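# Reseat a cabinet side panel's lip and relatch it

## Task

On the wall cabinet, the side panel is latched but its bottom lip sits outside the rail. Get that lip into the rail, then latch the panel closed once more.

## Robot and tools

Robot: two arms, left_arm and right_arm, each ending in a parallel gripper. Calibrated bases: left_arm at (+0.023, +0.235, 0) m with quat_wxyz (+1.000, 0, 0, +0.020); right_arm at (+0.011, -0.289, 0) m with quat_wxyz (+1.000, 0, 0, -0.012). A two-camera stand is bolted to the floor behind them. Loose objects may occasionally get a short push. Anything that falls off the table, or is set down off it and left, fails the task.

Frames. The scene frame has its origin at table-top height, halfway between the two nominal bases. +z is up, +x points out over the table, and +y is toward left_arm. Arm names do not correspond to image sides. Reported hand positions and velocities use the scene frame. Offsets use each Hand target's own axes. The fingers point along the gripper's +z and open and close along its y. end_effector_position is the point between the pads, about 1 cm behind the tips. Reported poses can be wrong by a few cm, more at long reach.

execute_actions: actions is a list of actions. Each action has 1 to 15 rows, one row per 1/30 s step. A short action keeps repeating its last row until step 15. Every row has 14 numbers in [-1, 1]: left dx, dy, dz, rx, ry, rz, opening, then the same seven for right. The six pose numbers are an offset from that arm's Hand target as it stood when the action began, along the Hand target's axes. Every row counts from that same start, not from the row before, so sending the same offset again moves the arm further. Scale: 1.0 = 0.6 m or 180 degrees. rx, ry, rz together form one rotation vector. Opening is absolute: +1 is fully open (0.094 m) and -1 is closed. To leave an arm alone, send six zeros and restate its present opening, because a 0 opening is itself a command. cameras accepts ["all"], [], or names from cam_high, cam_left_wrist, cam_right_wrist. An empty actions list returns images plus the scene number.

move: target is either one 14-number row or a list of up to 15 rows. Layout, scale and frame match execute_actions, and every row is an offset from the Hand targets at the start of the move. The gripper travels in a straight line. speed is in m/s, 0.002 to 2.9, default 0.25, and turning is capped at twice that in rad/s. You can give one speed or one per target. blend, in metres, rounds the corners of a list; 0 stops at each point. opening_speed is per second on the -1..1 scale, 0.2 or more, and suits slow closing. grip_force is newtons per pad, 10 to 50, and stays set until changed; lower values close slowly. blocking=false returns after 0.5 s while the motion continues. The whole move is capped at 10 s. The path does not steer around obstacles or the other arm. Avoid paths close to an arm's own base, which can whip the elbow around. The result adds a move: line giving the ending (done, off_target, moving, held, fault) and any limits (paced = clipped, held = steps withheld). Done means at rest within 10 mm and 2 degrees of the target; it does not mean contact was made.

wait: seconds 0 to 3600. Sends nothing new, but a running move keeps going. stop: brakes the running move. zoom_image: camera plus region [x0, y0, x1, y1] in pixels, at most 504 by 504, from that camera's latest image. finished_scene: scene, 1 or 2. This is final, and the goal must stay met once the robot lets go.

Control notes. Each step, commanded orientation is clipped to within 40 degrees of the measured orientation. Hand target is the last commanded pose after that clip. A gripper often stops short of its Hand target because of friction or load. If so, add the missing distance as a new offset. To stop pressing on something, command back past the gripper's current position. Touches hit harder the faster the motion and the further the target lies beyond the contact.

Grip. grip_measured uses the opening scale and reads about 2.5 mm wide when empty. On a hard part it can read up to about 3 mm narrower than the part. The squeeze rises about 1 N per 0.001 below first touch, then jumps to the force limit near 20 N. Release by commanding well above grip_measured. Never close one gripper on the other arm's fingers; any arm-to-arm hit or press can fail the scene.

Motor heat builds from holding loads, stretched poses, and pushing at unreachable targets. MOTOR HOT appears at 75 °C. At 90 °C that arm folds up and stays idle, and at 100 °C it goes limp.

Joint ranges (rad): waist -2.618..3.054, shoulder 0..3.142, elbow 0..3.142 (straight at 2.901), wrist pitch ±1.571, wrist yaw ±1.571, wrist roll ±2.094. Torques are listed in joint order; joints 1 to 3 wrap at ±28 N m.

Cameras are 672x504: cam_high is fixed, and cam_left_wrist and cam_right_wrist ride on the wrists. Calibration is given in OpenCV form and can be slightly off.

Each tool is called after "Emit:" by a JSON object that holds its "op" and its "data", one argument or row to a line.

## Session

Emit:
{"op": "execute_actions", "data": {
  "actions": []
}}

Scene clock: 0.00 s.
left_arm: end_effector_position=(+0.4246, +0.2917, +0.1066) grip_measured=+1.000 end_effector_quat_wxyz=(+0.601, -0.105, +0.790, +0.068) | right_arm: end_effector_position=(+0.4170, -0.3071, +0.1134) grip_measured=+1.000 end_effector_quat_wxyz=(+0.594, +0.014, +0.804, -0.029)
Joint positions: left_arm=[0.02 1.584 0.373 0.934 -0.18 -0.07 0.094] | right_arm=[-0.008 1.523 0.396 0.828 0.033 -0.021 0.094]
Joint velocities: within noise
Joint torques (N m): no reading
Heat: left arm: 43 °C; right arm: 45 °C.
Hand target: left_arm +0.4262, +0.2920, +0.1108; +0.605, -0.106, +0.786, +0.068 | right_arm +0.4197, -0.3071, +0.1217; +0.603, +0.014, +0.797, -0.029
Tool commands: left_gripper/opening=+1.0 right_gripper/opening=+1.0

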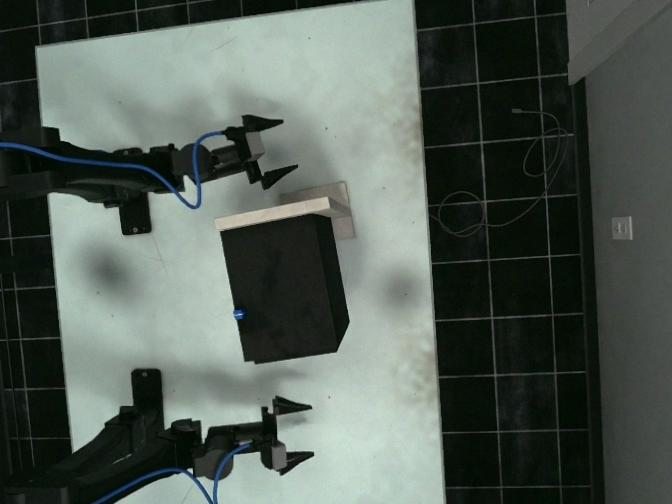

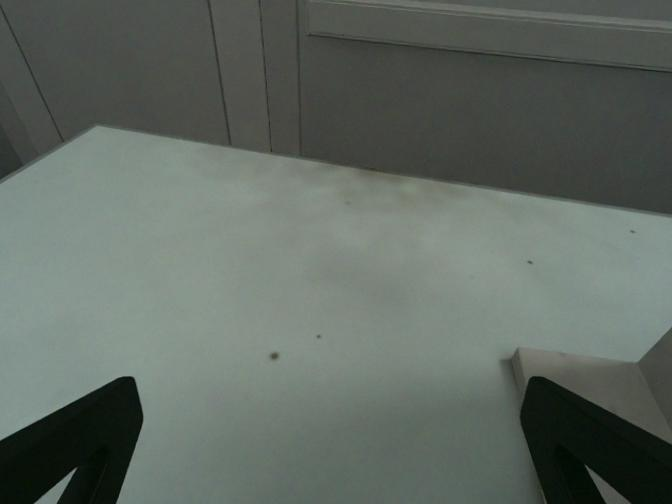

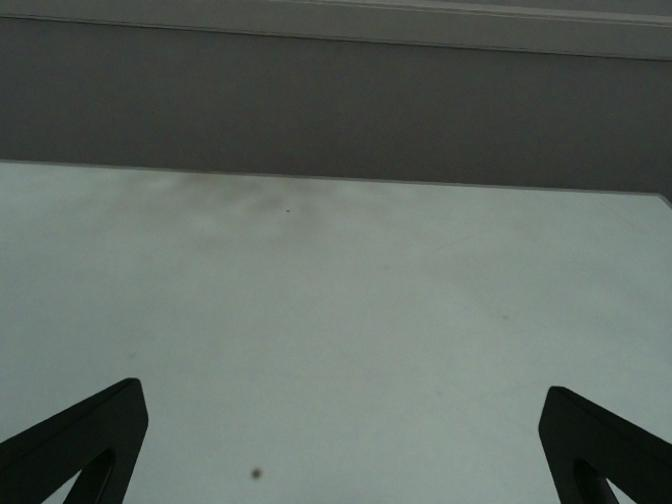

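Emit:
{"op": "zoom_image", "data": {
  "camera": "cam_high",
  "region": [190, 150, 390, 400]
}}

Emit:
{"op": "zoom_image", "data": {
  "camera": "cam_high",
  "region": [210, 170, 370, 250]
}}

Emit:
{"op": "zoom_image", "data": {
  "camera": "cam_high",
  "region": [220, 290, 360, 380]
}}

Scaled by 2.016 from the camera's image (finer frame: 960x720).

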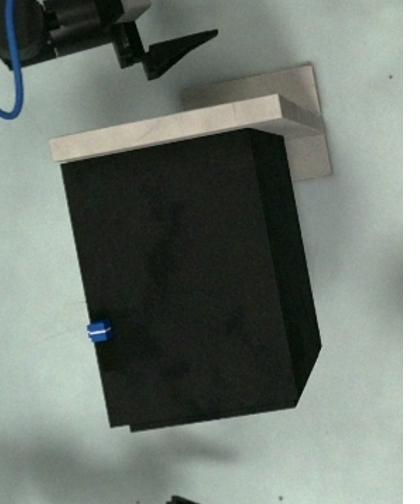

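Scaled by 3.150 from the camera's image (finer frame: 960x720).

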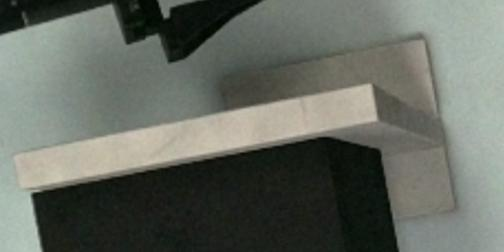

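Scaled by 3.600 from the camera's image (finer frame: 960x720).

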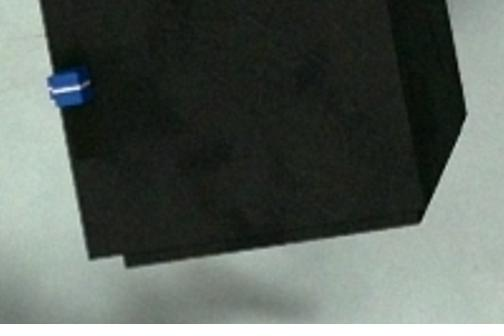

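Emit:
{"op": "move", "data": {
  "target": [0,0,0,0,0,0,1, -0.0066,-0.0514,-0.2065,-0.2953,-0.0853,-0.0320,1],
  "speed": 0.3,
  "cameras": ["cam_right_wrist", "cam_high"]
}}

Scene clock: 160.73 s.
left_arm: end_effector_position=(+0.4246, +0.2917, +0.1066) grip_measured=+1.000 end_effector_quat_wxyz=(+0.601, -0.105, +0.790, +0.068) | right_arm: end_effector_position=(+0.3031, -0.3297, +0.1526) grip_measured=+1.000 end_effector_quat_wxyz=(+0.651, -0.246, +0.666, +0.266)
Joint positions: left_arm=[0.02 1.584 0.373 0.934 -0.18 -0.07 0.094] | right_arm=[-0.776 1.555 0.354 0.892 -1.54 -0.275 0.094]
Joint torques (N m): left_arm=[0.09 -6.02 6.65 2.3 -0.05 0] | right_arm=[-0.59 -6.67 4.25 1.05 -0.3 -0.11]
Heat: left arm: 44 °C; right arm: 44 °C.
Hand target: left_arm +0.4262, +0.2920, +0.1108; +0.605, -0.106, +0.786, +0.068 | right_arm +0.3000, -0.3301, +0.1599; +0.641, -0.298, +0.641, +0.299
Off the commanded pose: left_arm 0.005 m, 1 deg | right_arm 0.008 m, 8 deg.
joint sent to its limit (right arm) — joint 5 (wrist yaw), lower limit. The joint targets are off in orientation, not in position.
move: off_target (right_arm)
cam_right_wrist: T_world_to_cam=[[0.68889, -0.72453, -0.02203, -0.44166], [-0.31583, -0.27265, -0.9088, 0.18421], [0.65245, 0.63302, -0.41665, 0.16589]] pos_world=[0.2542, -0.37478, 0.2268]
Images, in order (width x height): cam_high 672x504, cam_right_wrist 672x504.

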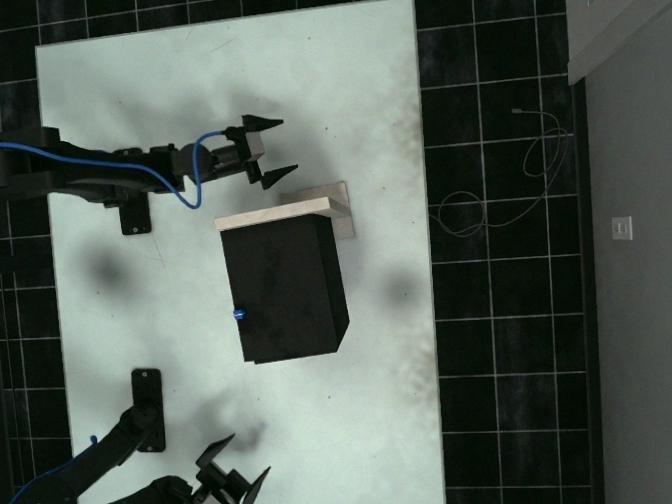

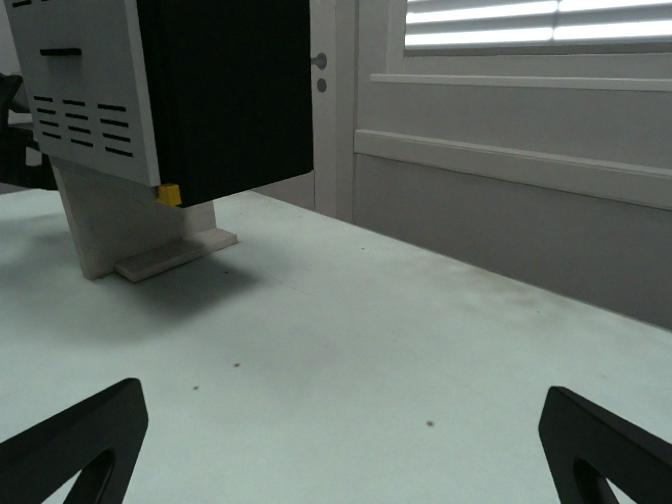

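Emit:
{"op": "zoom_image", "data": {
  "camera": "cam_right_wrist",
  "region": [0, 0, 320, 290]
}}

Emit:
{"op": "zoom_image", "data": {
  "camera": "cam_right_wrist",
  "region": [30, 120, 230, 260]
}}

Scaled by 1.575 from the camera's image (finer frame: 960x720).

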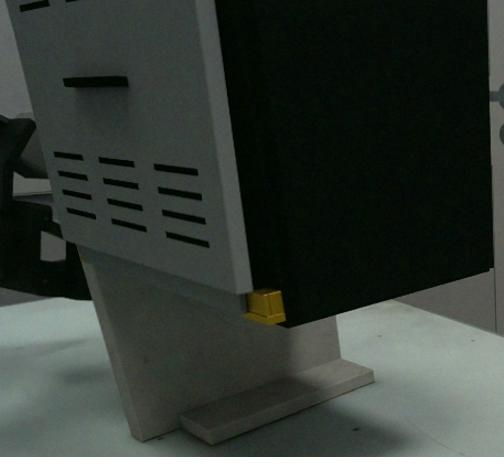

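Scaled by 2.520 from the camera's image (finer frame: 960x720).

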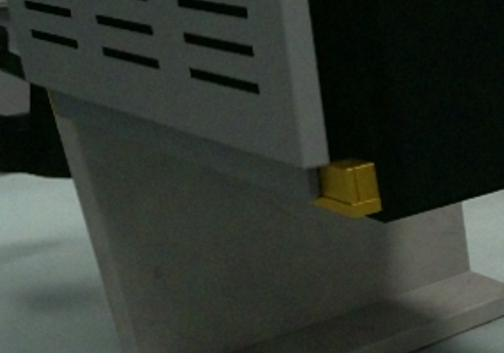

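Emit:
{"op": "move", "data": {
  "target": [0,0,0,0,0,0,1, -0.2,0,0,0.06,0,0,1],
  "speed": 0.3,
  "cameras": ["cam_right_wrist"]
}}

Scene clock: 286.53 s.
left_arm: end_effector_position=(+0.4246, +0.2917, +0.1066) grip_measured=+1.000 end_effector_quat_wxyz=(+0.601, -0.105, +0.790, +0.068) | right_arm: end_effector_position=(+0.2972, -0.3252, +0.2638) grip_measured=+1.000 end_effector_quat_wxyz=(+0.657, -0.223, +0.670, +0.264)
Joint positions: left_arm=[0.02 1.584 0.373 0.934 -0.18 -0.07 0.094] | right_arm=[-0.78 1.14 0.505 0.664 -1.506 0.09 0.094]
Joint torques (N m): left_arm=[0.03 -6.04 6.6 2.31 -0.06 -0.01] | right_arm=[-0.53 -3.82 9.32 1.03 0.14 -0.16]
Heat: left arm: 43 °C; right arm: 39 °C.
Hand target: left_arm +0.4262, +0.2920, +0.1108; +0.605, -0.106, +0.786, +0.068 | right_arm +0.3000, -0.3302, +0.2799; +0.666, -0.237, +0.666, +0.237
Off the commanded pose: left_arm 0.005 m, 1 deg | right_arm 0.017 m, 4 deg.
move: off_target (right_arm)
cam_right_wrist: T_world_to_cam=[[0.66021, -0.7495, -0.04874, -0.42437], [-0.33417, -0.23501, -0.91274, 0.30325], [0.67265, 0.61889, -0.40561, 0.19967]] pos_world=[0.2472, -0.37037, 0.3371]

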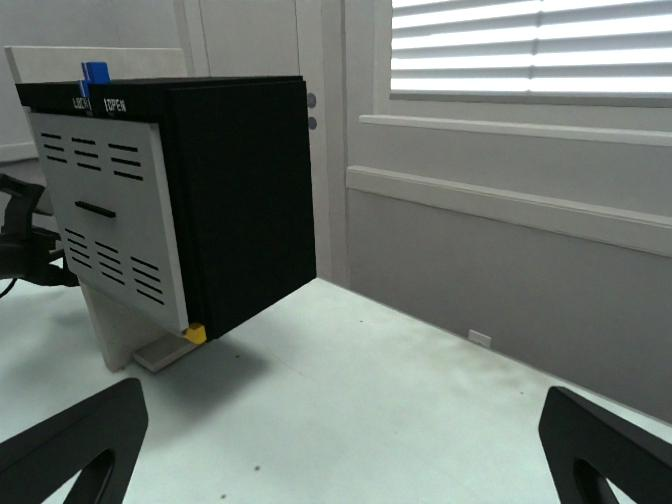

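Emit:
{"op": "zoom_image", "data": {
  "camera": "cam_right_wrist",
  "region": [0, 40, 240, 220]
}}

Emit:
{"op": "zoom_image", "data": {
  "camera": "cam_right_wrist",
  "region": [40, 200, 240, 360]
}}

Emit:
{"op": "zoom_image", "data": {
  "camera": "cam_right_wrist",
  "region": [10, 55, 180, 165]
}}

Scaled by 2.100 from the camera's image (finer frame: 960x720).

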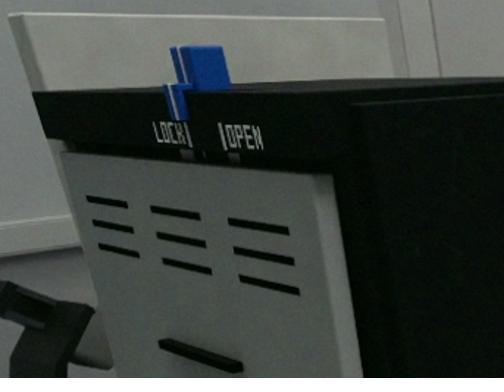

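Scaled by 2.520 from the camera's image (finer frame: 960x720).

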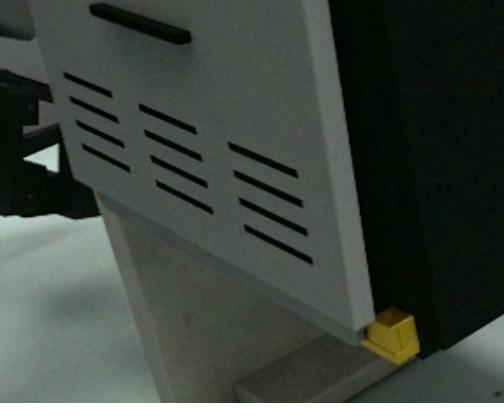

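Scaled by 2.965 from the camera's image (finer frame: 960x720).

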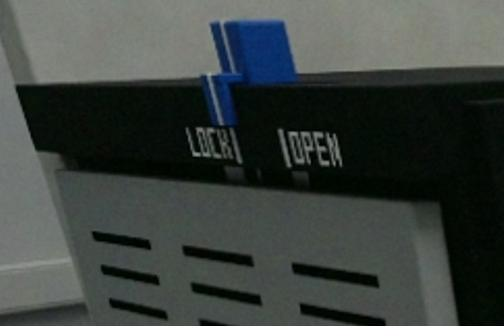

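Emit:
{"op": "move", "data": {
  "target": [
    [-0.12367,-0.05987,-0.23705,0.0522,-0.1269,0.0100,1, 0,0,0,0,0,0,1],
    [-0.09775,-0.37045,-0.43723,0.0522,-0.1269,0.0100,1, 0,0,0,0,0,0,1]
  ],
  "speed": 0.3,
  "blend": 0.04,
  "cameras": ["cam_left_wrist"]
}}

Scene clock: 392.30 s.
left_arm: end_effector_position=(+0.2488, +0.0182, +0.2290) grip_measured=+1.000 end_effector_quat_wxyz=(+0.727, +0.023, +0.684, +0.055) | right_arm: end_effector_position=(+0.2972, -0.3252, +0.2637) grip_measured=+1.000 end_effector_quat_wxyz=(+0.657, -0.223, +0.670, +0.264)
Joint positions: left_arm=[-1.412 1.487 0.393 1.477 -1.404 0.487 0.094] | right_arm=[-0.78 1.14 0.505 0.664 -1.506 0.09 0.094]
Joint torques (N m): left_arm=[0.79 -3.45 7.3 2.48 0.23 -0.05] | right_arm=[-0.57 -3.96 8.92 1.12 0.13 -0.05]
Heat: left arm: 43 °C; right arm: 41 °C.
Hand target: left_arm +0.2501, +0.0199, +0.2399; +0.754, -0.028, +0.655, +0.033 | right_arm +0.2994, -0.3298, +0.2798; +0.668, -0.236, +0.664, +0.238 (not the last commanded pose)
Off the commanded pose: left_arm 0.011 m, 8 deg | right_arm 0.017 m, 4 deg.
joint sent to its limit (left arm) — joint 4 (wrist pitch), upper limit. The joint targets are off in orientation, not in position.
move: off_target (left_arm)
cam_left_wrist: T_world_to_cam=[[0.04149, -0.99301, -0.1105, 0.03465], [-0.33659, 0.09023, -0.93732, 0.33711], [0.94073, 0.07609, -0.3305, -0.07051]] pos_world=[0.17836, 0.00936, 0.2965]

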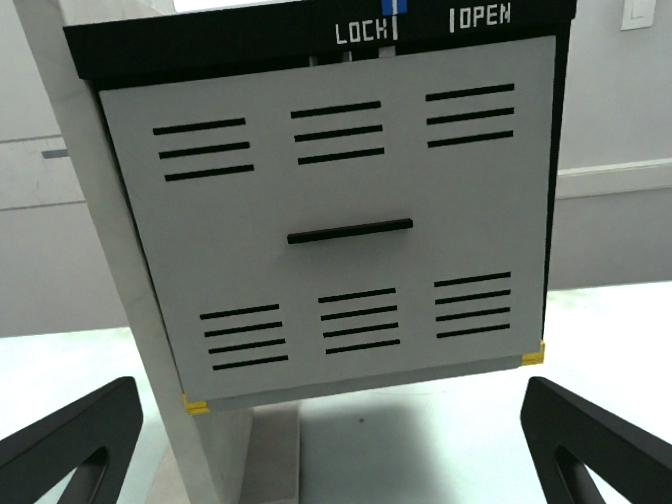

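Emit:
{"op": "zoom_image", "data": {
  "camera": "cam_left_wrist",
  "region": [270, 0, 600, 120]
}}

Emit:
{"op": "zoom_image", "data": {
  "camera": "cam_left_wrist",
  "region": [150, 330, 390, 430]
}}

Emit:
{"op": "zoom_image", "data": {
  "camera": "cam_left_wrist",
  "region": [400, 300, 600, 420]
}}

Emit:
{"op": "zoom_image", "data": {
  "camera": "cam_left_wrist",
  "region": [260, 190, 440, 280]
}}

Scaled by 1.527 from the camera's image (finer frame: 960x720).

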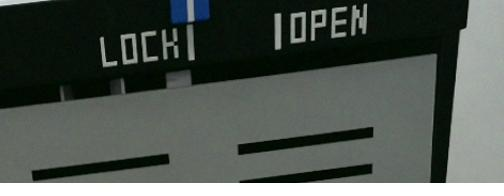

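Scaled by 2.100 from the camera's image (finer frame: 960x720).

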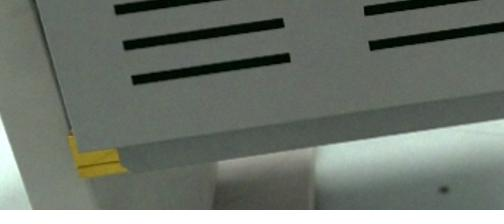

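Scaled by 2.520 from the camera's image (finer frame: 960x720).

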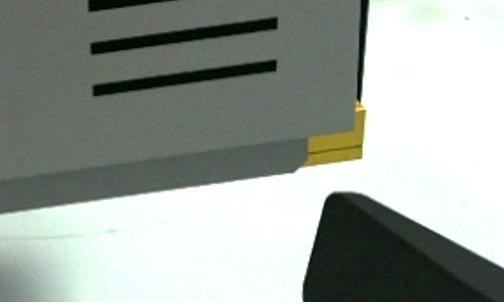

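Scaled by 2.800 from the camera's image (finer frame: 960x720).

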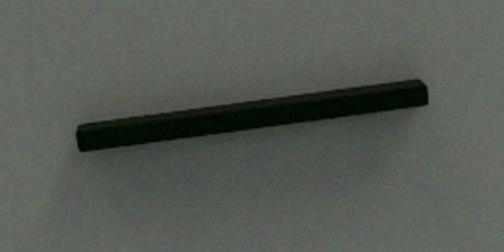

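Emit:
{"op": "zoom_image", "data": {
  "camera": "cam_left_wrist",
  "region": [290, 0, 470, 90]
}}

Emit:
{"op": "zoom_image", "data": {
  "camera": "cam_left_wrist",
  "region": [60, 0, 300, 120]
}}

Emit:
{"op": "zoom_image", "data": {
  "camera": "cam_left_wrist",
  "region": [500, 300, 570, 380]
}}

Scaled by 2.800 from the camera's image (finer frame: 960x720).

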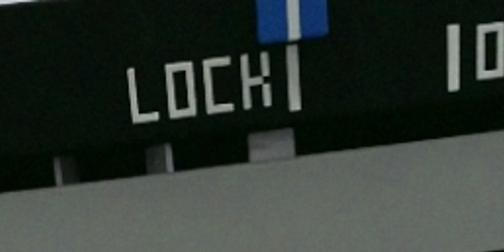

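Scaled by 2.100 from the camera's image (finer frame: 960x720).

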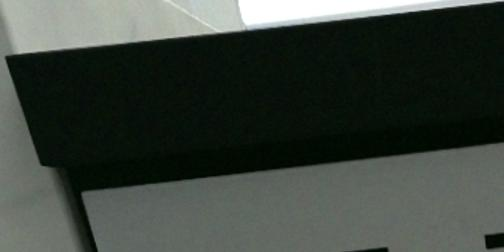

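Scaled by 6.300 from the camera's image (finer frame: 960x720).

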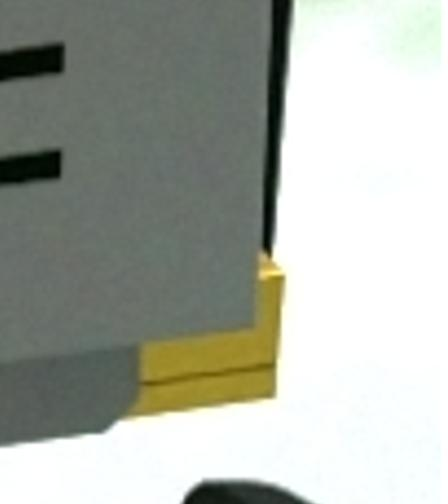

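Emit:
{"op": "move", "data": {
  "target": [0.01008,-0.01958,0.0727,-0.0361,0.0340,-0.4992,1, 0.26745,0.05202,0.17113,-0.1042,-0.0530,0.0092,1],
  "speed": 0.3,
  "cameras": ["cam_left_wrist","cam_right_wrist"]
}}

Scene clock: 651.33 s.
left_arm: end_effector_position=(+0.2928, +0.0110, +0.2281) grip_measured=+1.000 end_effector_quat_wxyz=(+0.523, -0.517, +0.484, -0.474) | right_arm: end_effector_position=(+0.3547, -0.2397, +0.1109) grip_measured=+1.000 end_effector_quat_wxyz=(+0.594, -0.309, +0.640, +0.377)
Joint positions: left_arm=[-1.253 1.426 0.548 0.866 -1.295 -1.566 0.094] | right_arm=[-0.376 1.994 0.467 1.462 -1.414 0.052 0.094]
Joint torques (N m): left_arm=[0.79 -7.01 9.43 1.58 -0.06 0.1] | right_arm=[0.61 -5.89 4.19 2.17 -0.03 -0.16]
Heat: left arm: 42 °C; right arm: 41 °C.
Hand target: left_arm +0.2949, +0.0120, +0.2399; +0.522, -0.522, +0.477, -0.476 | right_arm +0.3600, -0.2400, +0.1201; +0.670, -0.312, +0.562, +0.371
Off the commanded pose: left_arm 0.012 m, 1 deg | right_arm 0.011 m, 12 deg.
joint sent to its limit (right arm) — joint 4 (wrist pitch), upper limit. The joint targets are off in orientation, not in position.
move: off_target (left_arm, right_arm)
cam_left_wrist: T_world_to_cam=[[-0.00318, -0.01881, 0.99982, -0.22526], [-0.31385, -0.94928, -0.01886, 0.14702], [0.94947, -0.31386, -0.00288, -0.18464]] pos_world=[0.22073, 0.07737, 0.22746]
cam_right_wrist: T_world_to_cam=[[0.85427, -0.50949, -0.10322, -0.411], [-0.29375, -0.30929, -0.90446, 0.16989], [0.42888, 0.80297, -0.41388, 0.17763]] pos_world=[0.32483, -0.29949, 0.18475]

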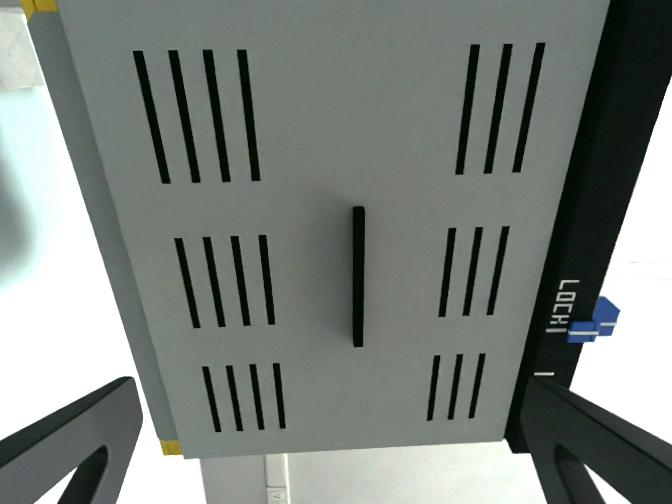

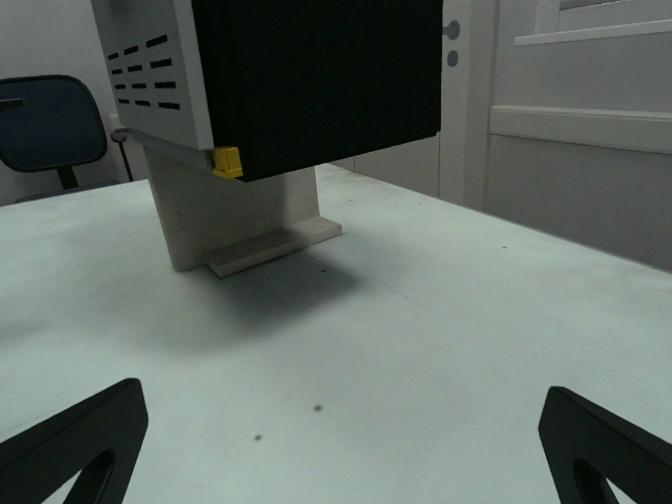

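Emit:
{"op": "zoom_image", "data": {
  "camera": "cam_left_wrist",
  "region": [500, 200, 640, 460]
}}

Emit:
{"op": "zoom_image", "data": {
  "camera": "cam_right_wrist",
  "region": [170, 110, 290, 210]
}}

Emit:
{"op": "zoom_image", "data": {
  "camera": "cam_left_wrist",
  "region": [300, 190, 420, 360]
}}

Emit:
{"op": "zoom_image", "data": {
  "camera": "cam_left_wrist",
  "region": [100, 330, 240, 480]
}}

Scaled by 1.938 from the camera's image (finer frame: 960x720).

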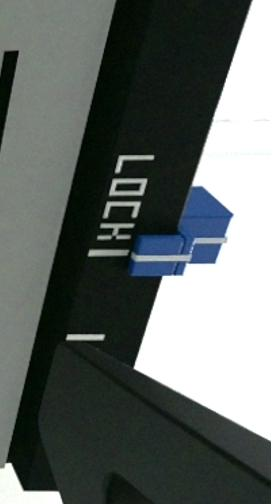

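Scaled by 4.200 from the camera's image (finer frame: 960x720).

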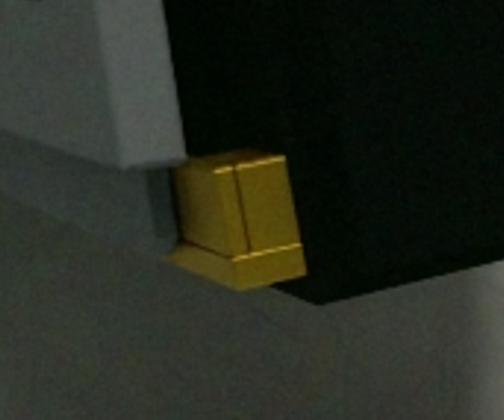

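Scaled by 2.965 from the camera's image (finer frame: 960x720).

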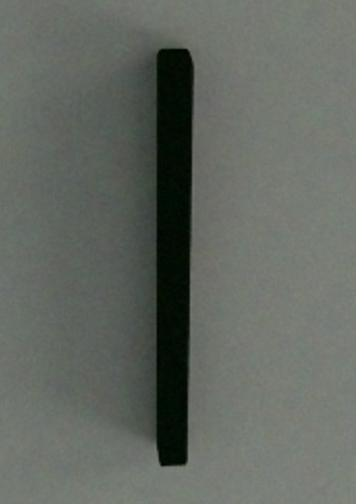

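Scaled by 3.360 from the camera's image (finer frame: 960x720).

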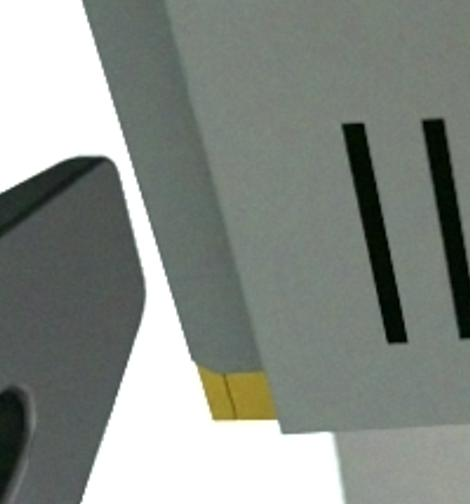

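Emit:
{"op": "move", "data": {
  "target": [
    [0.0015,-0.01233,0.11217,0,0,0,-0.3, -0.44077,0.06667,-0.00487,0.2120,0.2139,0.0378,-0.15],
    [0.0015,-0.01233,0.11217,0,0,0,-0.3, -0.45065,0.17963,0.32417,0.2120,0.2139,0.0378,-0.15],
    [0.0015,-0.01233,0.11217,0,0,0,-0.3, -0.39373,0.1779,0.40703,0.2120,0.2139,0.0378,-0.15]
  ],
  "speed": 0.25,
  "blend": 0.04,
  "cameras": ["cam_left_wrist","cam_right_wrist","cam_high"]
}}

Scene clock: 861.97 s.
left_arm: end_effector_position=(+0.3555, +0.0206, +0.2462) grip_measured=-0.297 end_effector_quat_wxyz=(+0.519, -0.526, +0.469, -0.484) | right_arm: end_effector_position=(+0.3758, -0.0134, +0.3782) grip_measured=-0.147 end_effector_quat_wxyz=(+0.476, -0.160, +0.861, +0.082)
Joint positions: left_arm=[-1.028 1.476 0.658 0.833 -1.08 -1.579 0.033] | right_arm=[0.809 1.655 1.969 -0.92 0.362 0.226 0.04]
Joint torques (N m): left_arm=[1.4 -4.3 10.14 1.59 0.14 0.1] | right_arm=[0.58 -7.39 8.85 1.49 0.21 0.07]
Heat: left arm: 37 °C; right arm: 44 °C.
Hand target: left_arm +0.3621, +0.0173, +0.2473; +0.522, -0.522, +0.477, -0.476 | right_arm +0.3753, -0.0142, +0.3949; +0.492, -0.150, +0.853, +0.087
Off the commanded pose: left_arm 0.007 m, 1 deg | right_arm 0.017 m, 2 deg.
move: off_target (right_arm); blend cut to 0.0302 m at target 2
cam_left_wrist: T_world_to_cam=[[-0.01728, 0.01927, 0.99967, -0.23866], [-0.30472, -0.95235, 0.01309, 0.16504], [0.95228, -0.30439, 0.02233, -0.24855]] pos_world=[0.28285, 0.08612, 0.24197]
cam_right_wrist: T_world_to_cam=[[0.37473, -0.92704, 0.01291, -0.15546], [-0.76895, -0.31855, -0.5543, 0.53395], [0.51797, 0.19779, -0.83222, 0.21409]] pos_world=[0.35794, -0.01638, 0.47615]

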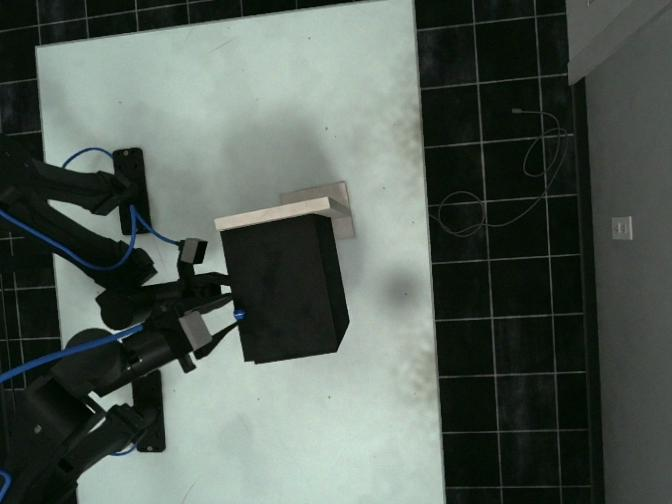

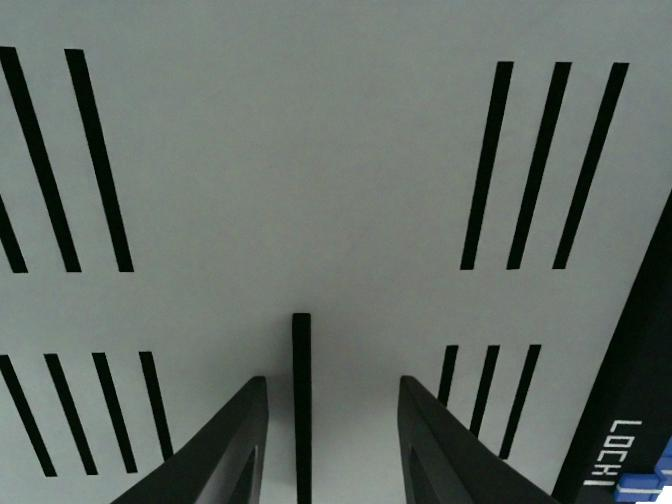

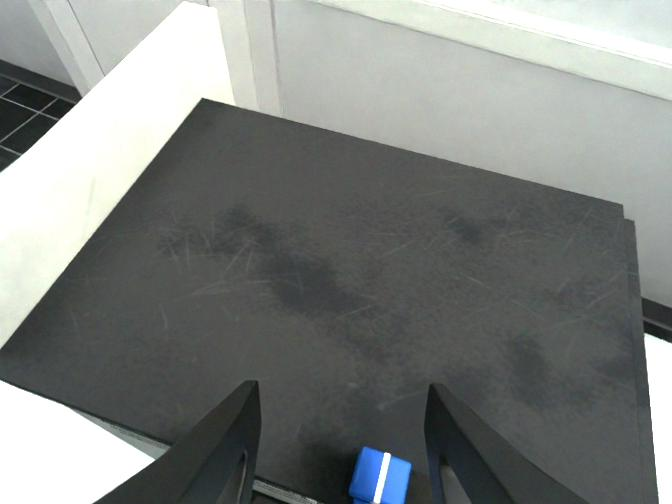

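Emit:
{"op": "zoom_image", "data": {
  "camera": "cam_right_wrist",
  "region": [220, 370, 480, 504]
}}

Emit:
{"op": "zoom_image", "data": {
  "camera": "cam_high",
  "region": [90, 220, 290, 400]
}}

Scaled by 1.938 from the camera's image (finer frame: 960x720).

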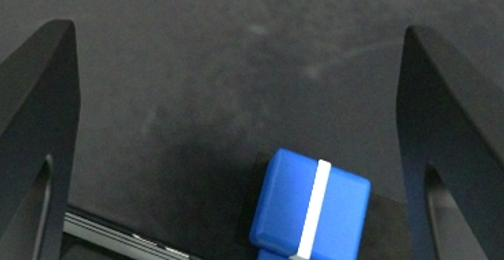

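Scaled by 2.520 from the camera's image (finer frame: 960x720).

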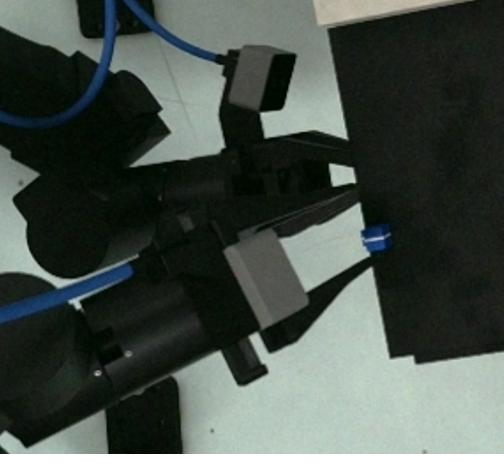

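Emit:
{"op": "move", "data": {
  "target": [0.00755,0.01267,0.00936,0,0,0,-0.3, 0.03413,-0.01728,0.0149,0,0,0,-0.36],
  "speed": 0.1,
  "cameras": ["cam_left_wrist","cam_right_wrist"]
}}

Scene clock: 941.90 s.
left_arm: end_effector_position=(+0.3566, +0.0166, +0.2420) grip_measured=-0.298 end_effector_quat_wxyz=(+0.519, -0.526, +0.467, -0.485) | right_arm: end_effector_position=(+0.3795, -0.0195, +0.3620) grip_measured=-0.357 end_effector_quat_wxyz=(+0.479, -0.154, +0.860, +0.079)
Joint positions: left_arm=[-1.033 1.505 0.663 0.862 -1.087 -1.579 0.033] | right_arm=[0.793 1.611 1.842 -0.832 0.362 0.223 0.03]
Joint torques (N m): left_arm=[2.84 -3.28 10.17 1.66 0.33 0.06] | right_arm=[-0.51 -9.77 4.45 1.73 0.05 -0.06]
Heat: left arm: 40 °C; right arm: 39 °C.
Hand target: left_arm +0.3681, +0.0133, +0.2396; +0.522, -0.522, +0.477, -0.476 | right_arm +0.3764, -0.0249, +0.3729; +0.492, -0.150, +0.853, +0.087
Off the commanded pose: left_arm 0.012 m, 2 deg | right_arm 0.012 m, 2 deg.
move: off_target (left_arm, right_arm)
cam_left_wrist: T_world_to_cam=[[-0.01907, 0.02216, 0.99957, -0.23388], [-0.30261, -0.95299, 0.01535, 0.16029], [0.95292, -0.30219, 0.02488, -0.25155]] pos_world=[0.28376, 0.08192, 0.23757]
cam_right_wrist: T_world_to_cam=[[0.36188, -0.93212, 0.01381, -0.15786], [-0.77039, -0.30736, -0.5586, 0.52814], [0.52493, 0.19151, -0.82932, 0.19612]] pos_world=[0.36104, -0.02237, 0.45985]

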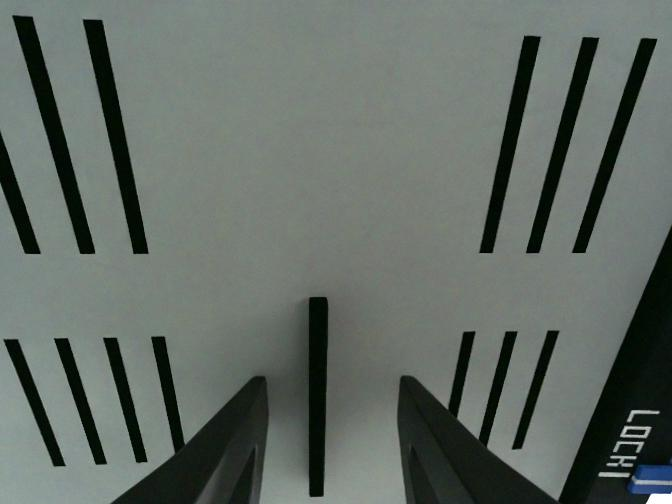

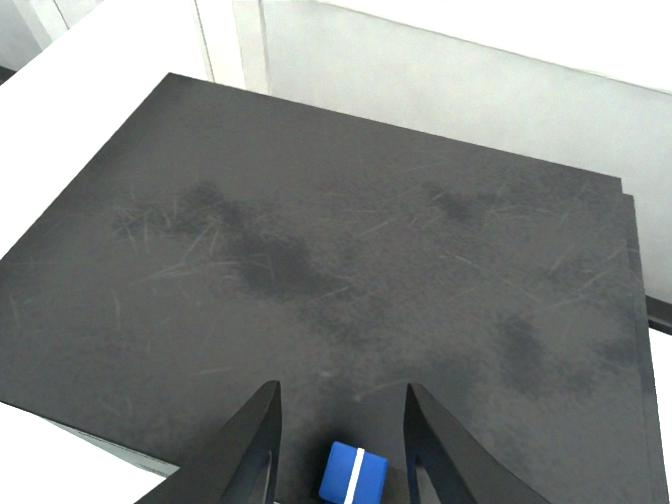

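Emit:
{"op": "zoom_image", "data": {
  "camera": "cam_left_wrist",
  "region": [240, 280, 430, 504]
}}

Emit:
{"op": "zoom_image", "data": {
  "camera": "cam_right_wrist",
  "region": [240, 370, 450, 504]
}}

Scaled by 2.250 from the camera's image (finer frame: 960x720).

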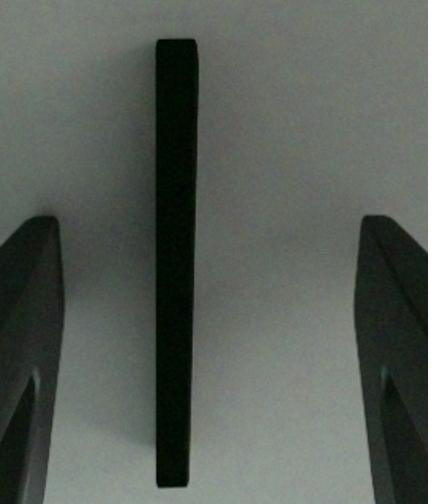

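Scaled by 2.400 from the camera's image (finer frame: 960x720).

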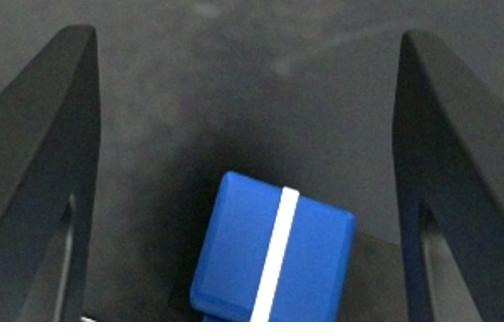

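Emit:
{"op": "execute_actions", "data": {
  "actions": [
    [[0,0.00433,-0.00667,0,0,0,-0.3, 0.02137,-0.0047,-0.00705,0,0,0,-0.36]]
  ],
  "cameras": ["cam_left_wrist","cam_right_wrist"]
}}

Scene clock: 1065.47 s.
left_arm: end_effector_position=(+0.3563, +0.0165, +0.2422) grip_measured=-0.298 end_effector_quat_wxyz=(+0.519, -0.528, +0.465, -0.486) | right_arm: end_effector_position=(+0.3719, -0.0269, +0.3533) grip_measured=-0.357 end_effector_quat_wxyz=(+0.479, -0.155, +0.861, +0.078)
Joint positions: left_arm=[-1.035 1.509 0.663 0.871 -1.092 -1.579 0.033] | right_arm=[0.793 1.556 1.749 -0.796 0.362 0.223 0.03]
Joint torques (N m): left_arm=[1.77 -3.52 9.06 1.7 0.26 0.08] | right_arm=[-0.03 -9.39 4.49 1.76 0.08 -0.03]
Heat: left arm: 41 °C; right arm: 40 °C.
Hand target: left_arm +0.3641, +0.0129, +0.2371; +0.522, -0.522, +0.477, -0.476 | right_arm +0.3679, -0.0309, +0.3638; +0.492, -0.150, +0.853, +0.087
Off the commanded pose: left_arm 0.010 m, 2 deg | right_arm 0.012 m, 2 deg.
cam_left_wrist: T_world_to_cam=[[-0.02201, 0.02668, 0.9994, -0.23297], [-0.29969, -0.95385, 0.01886, 0.15829], [0.95378, -0.2991, 0.02899, -0.25273]] pos_world=[0.28336, 0.08161, 0.23718]
cam_right_wrist: T_world_to_cam=[[0.36182, -0.93214, 0.01437, -0.162], [-0.771, -0.30787, -0.55746, 0.51506], [0.52406, 0.19062, -0.83008, 0.19479]] pos_world=[0.35364, -0.02957, 0.45115]

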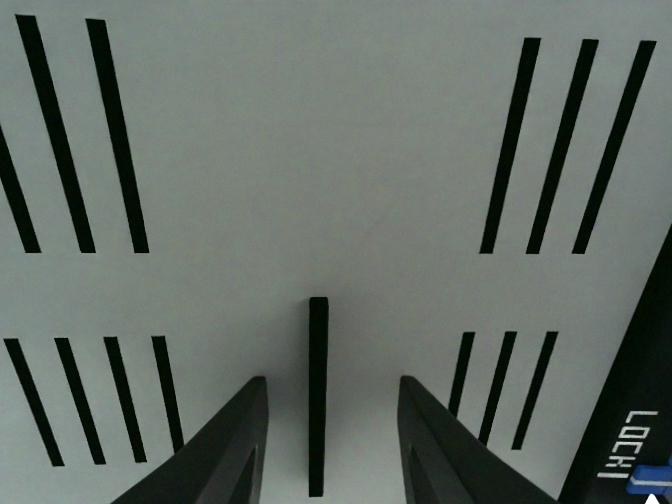

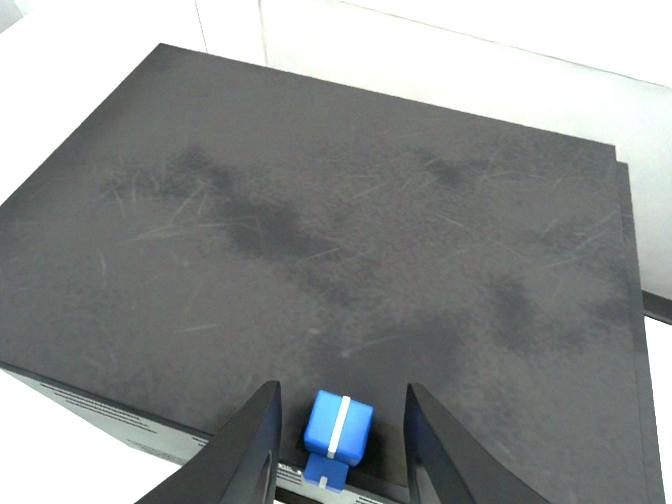

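Emit:
{"op": "execute_actions", "data": {
  "actions": [
    [[0,0,-0.0133,0,0,0,-0.3, 0,0,0,0,0,0,-0.36]]
  ],
  "cameras": ["cam_left_wrist"]
}}

Scene clock: 1093.37 s.
left_arm: end_effector_position=(+0.3558, +0.0158, +0.2422) grip_measured=-0.298 end_effector_quat_wxyz=(+0.518, -0.528, +0.465, -0.487) | right_arm: end_effector_position=(+0.3720, -0.0268, +0.3534) grip_measured=-0.357 end_effector_quat_wxyz=(+0.479, -0.155, +0.861, +0.078)
Joint positions: left_arm=[-1.038 1.509 0.663 0.871 -1.093 -1.581 0.033] | right_arm=[0.793 1.556 1.749 -0.795 0.362 0.223 0.03]
Joint torques (N m): left_arm=[-0.47 -4.7 7.87 1.71 -0.01 0.09] | right_arm=[-0.05 -9.4 4.48 1.71 0.09 -0.03]
Heat: left arm: 40 °C; right arm: 39 °C.
Hand target: left_arm +0.3561, +0.0121, +0.2371; +0.522, -0.522, +0.477, -0.476 | right_arm +0.3679, -0.0309, +0.3638; +0.492, -0.150, +0.853, +0.087
Off the commanded pose: left_arm 0.006 m, 2 deg | right_arm 0.012 m, 2 deg.
cam_left_wrist: T_world_to_cam=[[-0.02217, 0.02859, 0.99935, -0.23297], [-0.3016, -0.95321, 0.02058, 0.15778], [0.95318, -0.30094, 0.02975, -0.25236]] pos_world=[0.28296, 0.08111, 0.23708]

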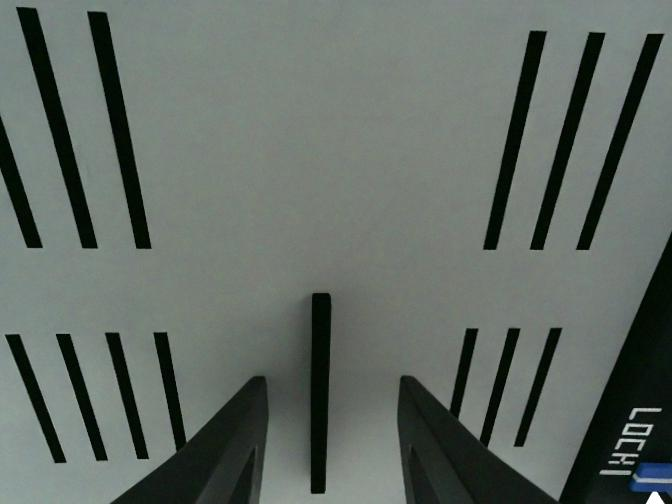

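Emit:
{"op": "execute_actions", "data": {
  "actions": [
    [[0,0,-0.0133,0,0,0,-0.3, 0,0,0,0,0,0,-0.36]]
  ],
  "cameras": ["cam_left_wrist"]
}}

Scene clock: 1100.57 s.
left_arm: end_effector_position=(+0.3502, +0.0079, +0.2422) grip_measured=-0.298 end_effector_quat_wxyz=(+0.513, -0.522, +0.471, -0.493) | right_arm: end_effector_position=(+0.3720, -0.0268, +0.3534) grip_measured=-0.357 end_effector_quat_wxyz=(+0.479, -0.155, +0.861, +0.078)
Joint positions: left_arm=[-1.062 1.509 0.663 0.871 -1.094 -1.581 0.033] | right_arm=[0.793 1.556 1.749 -0.795 0.362 0.223 0.03]
Joint torques (N m): left_arm=[-0.46 -6.09 6.74 1.69 -0.3 0.1] | right_arm=[-0.05 -9.39 4.48 1.71 0.08 -0.03]
Heat: left arm: 40 °C; right arm: 39 °C.
Hand target: left_arm +0.3482, +0.0115, +0.2371; +0.522, -0.522, +0.477, -0.476 | right_arm +0.3679, -0.0309, +0.3638; +0.492, -0.150, +0.853, +0.087
Off the commanded pose: left_arm 0.007 m, 2 deg | right_arm 0.012 m, 2 deg.
cam_left_wrist: T_world_to_cam=[[-0.02137, 0.02916, 0.99935, -0.23314], [-0.32369, -0.94594, 0.02068, 0.15616], [0.94592, -0.32304, 0.02965, -0.24673]] pos_world=[0.27895, 0.07481, 0.23708]

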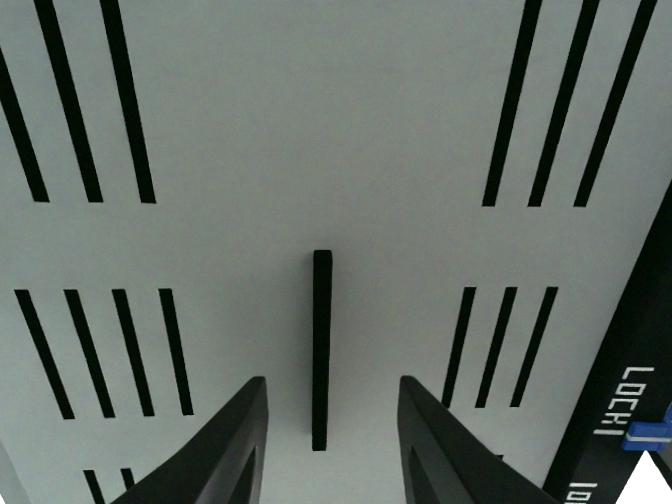

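Emit:
{"op": "move", "data": {
  "target": [-0.00373,0.00667,0.02343,0,0,0,-0.3, 0,0,0,0,0,0,-0.36],
  "speed": 0.06,
  "cameras": ["cam_left_wrist"]
}}

Scene clock: 1193.47 s.
left_arm: end_effector_position=(+0.3564, +0.0134, +0.2400) grip_measured=-0.298 end_effector_quat_wxyz=(+0.516, -0.525, +0.468, -0.488) | right_arm: end_effector_position=(+0.3720, -0.0268, +0.3534) grip_measured=-0.357 end_effector_quat_wxyz=(+0.479, -0.155, +0.861, +0.078)
Joint positions: left_arm=[-1.038 1.516 0.663 0.873 -1.083 -1.583 0.033] | right_arm=[0.793 1.556 1.749 -0.795 0.362 0.223 0.03]
Joint torques (N m): left_arm=[1.81 -4.27 7.36 1.88 0.12 0.09] | right_arm=[-0.06 -9.4 4.49 1.71 0.08 -0.03]
Heat: left arm: 38 °C; right arm: 38 °C.
Hand target: left_arm +0.3620, +0.0150, +0.2331; +0.522, -0.522, +0.477, -0.476 | right_arm +0.3679, -0.0309, +0.3638; +0.492, -0.150, +0.853, +0.087
Off the commanded pose: left_arm 0.009 m, 2 deg | right_arm 0.012 m, 2 deg.
move: done
cam_left_wrist: T_world_to_cam=[[-0.01932, 0.0265, 0.99946, -0.23176], [-0.31023, -0.95047, 0.0192, 0.15902], [0.95046, -0.3097, 0.02658, -0.25177]] pos_world=[0.28415, 0.07931, 0.23528]

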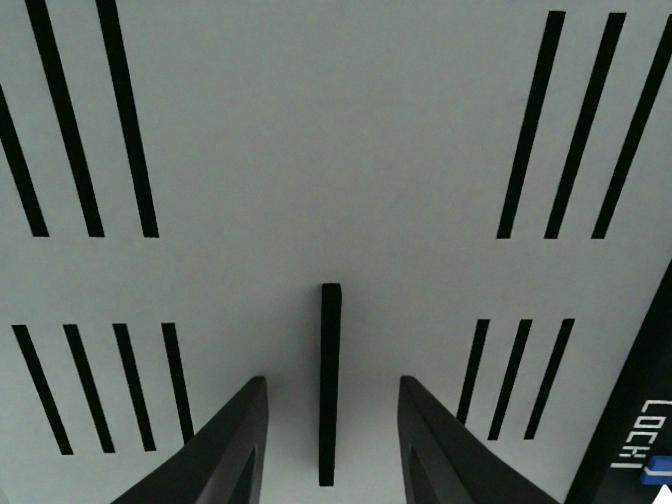

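Emit:
{"op": "move", "data": {
  "target": [0,0,0,0,0,0,-1, 0,0,0,0,0,0,-0.36],
  "grip_force": [20, 50],
  "cameras": ["cam_left_wrist"]
}}

Scene clock: 1208.57 s.
left_arm: end_effector_position=(+0.3570, +0.0113, +0.2388) grip_measured=-0.898 end_effector_quat_wxyz=(+0.514, -0.524, +0.470, -0.490) | right_arm: end_effector_position=(+0.3720, -0.0268, +0.3534) grip_measured=-0.357 end_effector_quat_wxyz=(+0.479, -0.155, +0.861, +0.078)
Joint positions: left_arm=[-1.038 1.523 0.663 0.881 -1.076 -1.584 0.005] | right_arm=[0.793 1.556 1.749 -0.795 0.362 0.223 0.03]
Joint torques (N m): left_arm=[1.85 -4.9 7.34 1.79 0.03 0.11] | right_arm=[-0.06 -9.39 4.49 1.72 0.09 -0.03]
Heat: left arm: 38 °C; right arm: 38 °C.
Hand target: left_arm +0.3620, +0.0149, +0.2331; +0.522, -0.522, +0.477, -0.477 | right_arm +0.3679, -0.0309, +0.3638; +0.492, -0.150, +0.853, +0.087
Off the commanded pose: left_arm 0.008 m, 2 deg | right_arm 0.012 m, 2 deg.
grip_force (N): 20, 50
move: done
cam_left_wrist: T_world_to_cam=[[-0.01973, 0.02761, 0.99942, -0.23026], [-0.31754, -0.94804, 0.01992, 0.15969], [0.94804, -0.31696, 0.02747, -0.25219]] pos_world=[0.28525, 0.07781, 0.23388]

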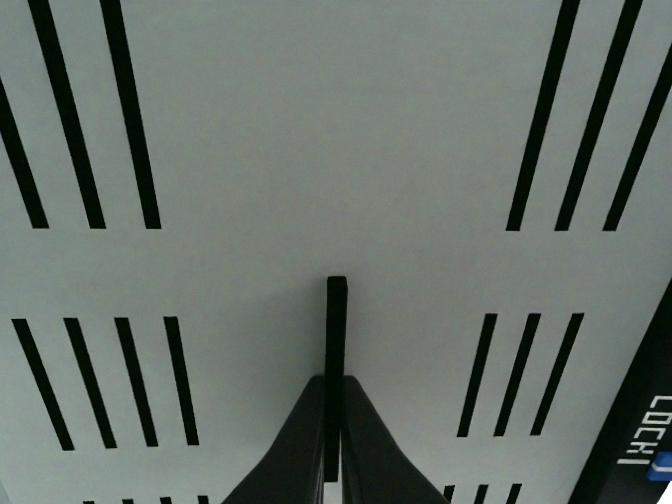

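Emit:
{"op": "move", "data": {
  "target": [0,0,0,0,0,0,-1, 0.00738,-0.04783,-0.01278,0,0,0,-0.36],
  "grip_force": [50, 50],
  "speed": 0.08,
  "cameras": ["cam_left_wrist","cam_right_wrist"]
}}

Scene clock: 1239.60 s.
left_arm: end_effector_position=(+0.3570, +0.0112, +0.2388) grip_measured=-0.931 end_effector_quat_wxyz=(+0.515, -0.523, +0.471, -0.490) | right_arm: end_effector_position=(+0.3721, -0.0522, +0.3594) grip_measured=-0.357 end_effector_quat_wxyz=(+0.484, -0.156, +0.856, +0.093)
Joint positions: left_arm=[-1.038 1.523 0.663 0.881 -1.075 -1.581 0.003] | right_arm=[0.716 1.477 1.68 -0.766 0.276 0.181 0.03]
Joint torques (N m): left_arm=[1.72 -4.88 7.35 1.79 0.04 0.08] | right_arm=[-0.47 -8.1 4.44 1.63 0.21 -0.09]
Heat: left arm: 38 °C; right arm: 38 °C.
Hand target: left_arm +0.3620, +0.0149, +0.2331; +0.522, -0.522, +0.477, -0.476 | right_arm +0.3694, -0.0609, +0.3639; +0.492, -0.150, +0.853, +0.087
Off the commanded pose: left_arm 0.008 m, 2 deg | right_arm 0.010 m, 1 deg.
move: done
cam_left_wrist: T_world_to_cam=[[-0.01949, 0.0253, 0.99949, -0.23036], [-0.31786, -0.94797, 0.01779, 0.16027], [0.94794, -0.31735, 0.02652, -0.25191]] pos_world=[0.28525, 0.07782, 0.23408]
cam_right_wrist: T_world_to_cam=[[0.37713, -0.92612, -0.0078, -0.18322], [-0.76045, -0.30484, -0.5734, 0.51281], [0.52867, 0.22218, -0.81924, 0.2006]] pos_world=[0.35302, -0.05793, 0.45696]

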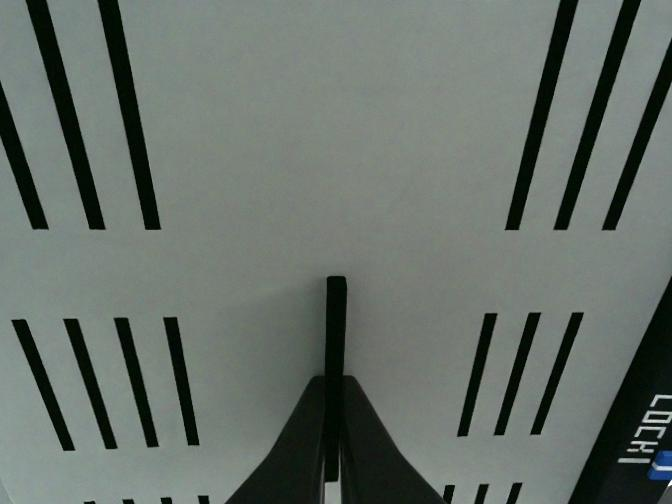

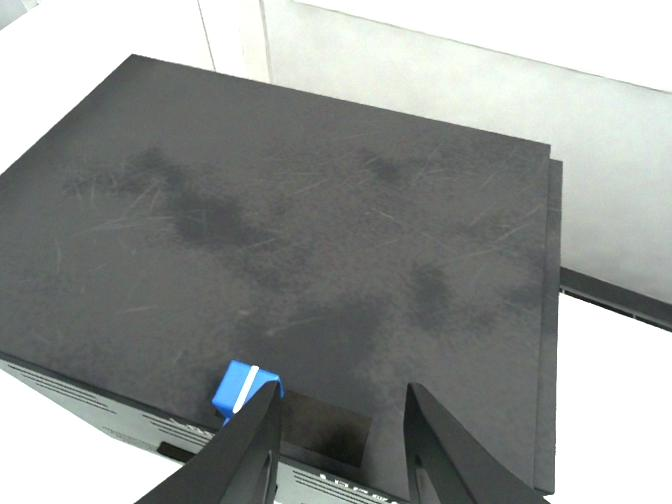

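Emit:
{"op": "zoom_image", "data": {
  "camera": "cam_right_wrist",
  "region": [150, 330, 450, 504]
}}

Scaled by 1.680 from the camera's image (finer frame: 960x720).

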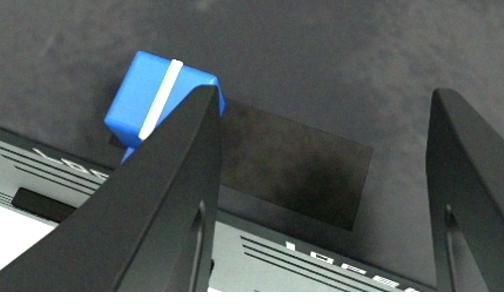

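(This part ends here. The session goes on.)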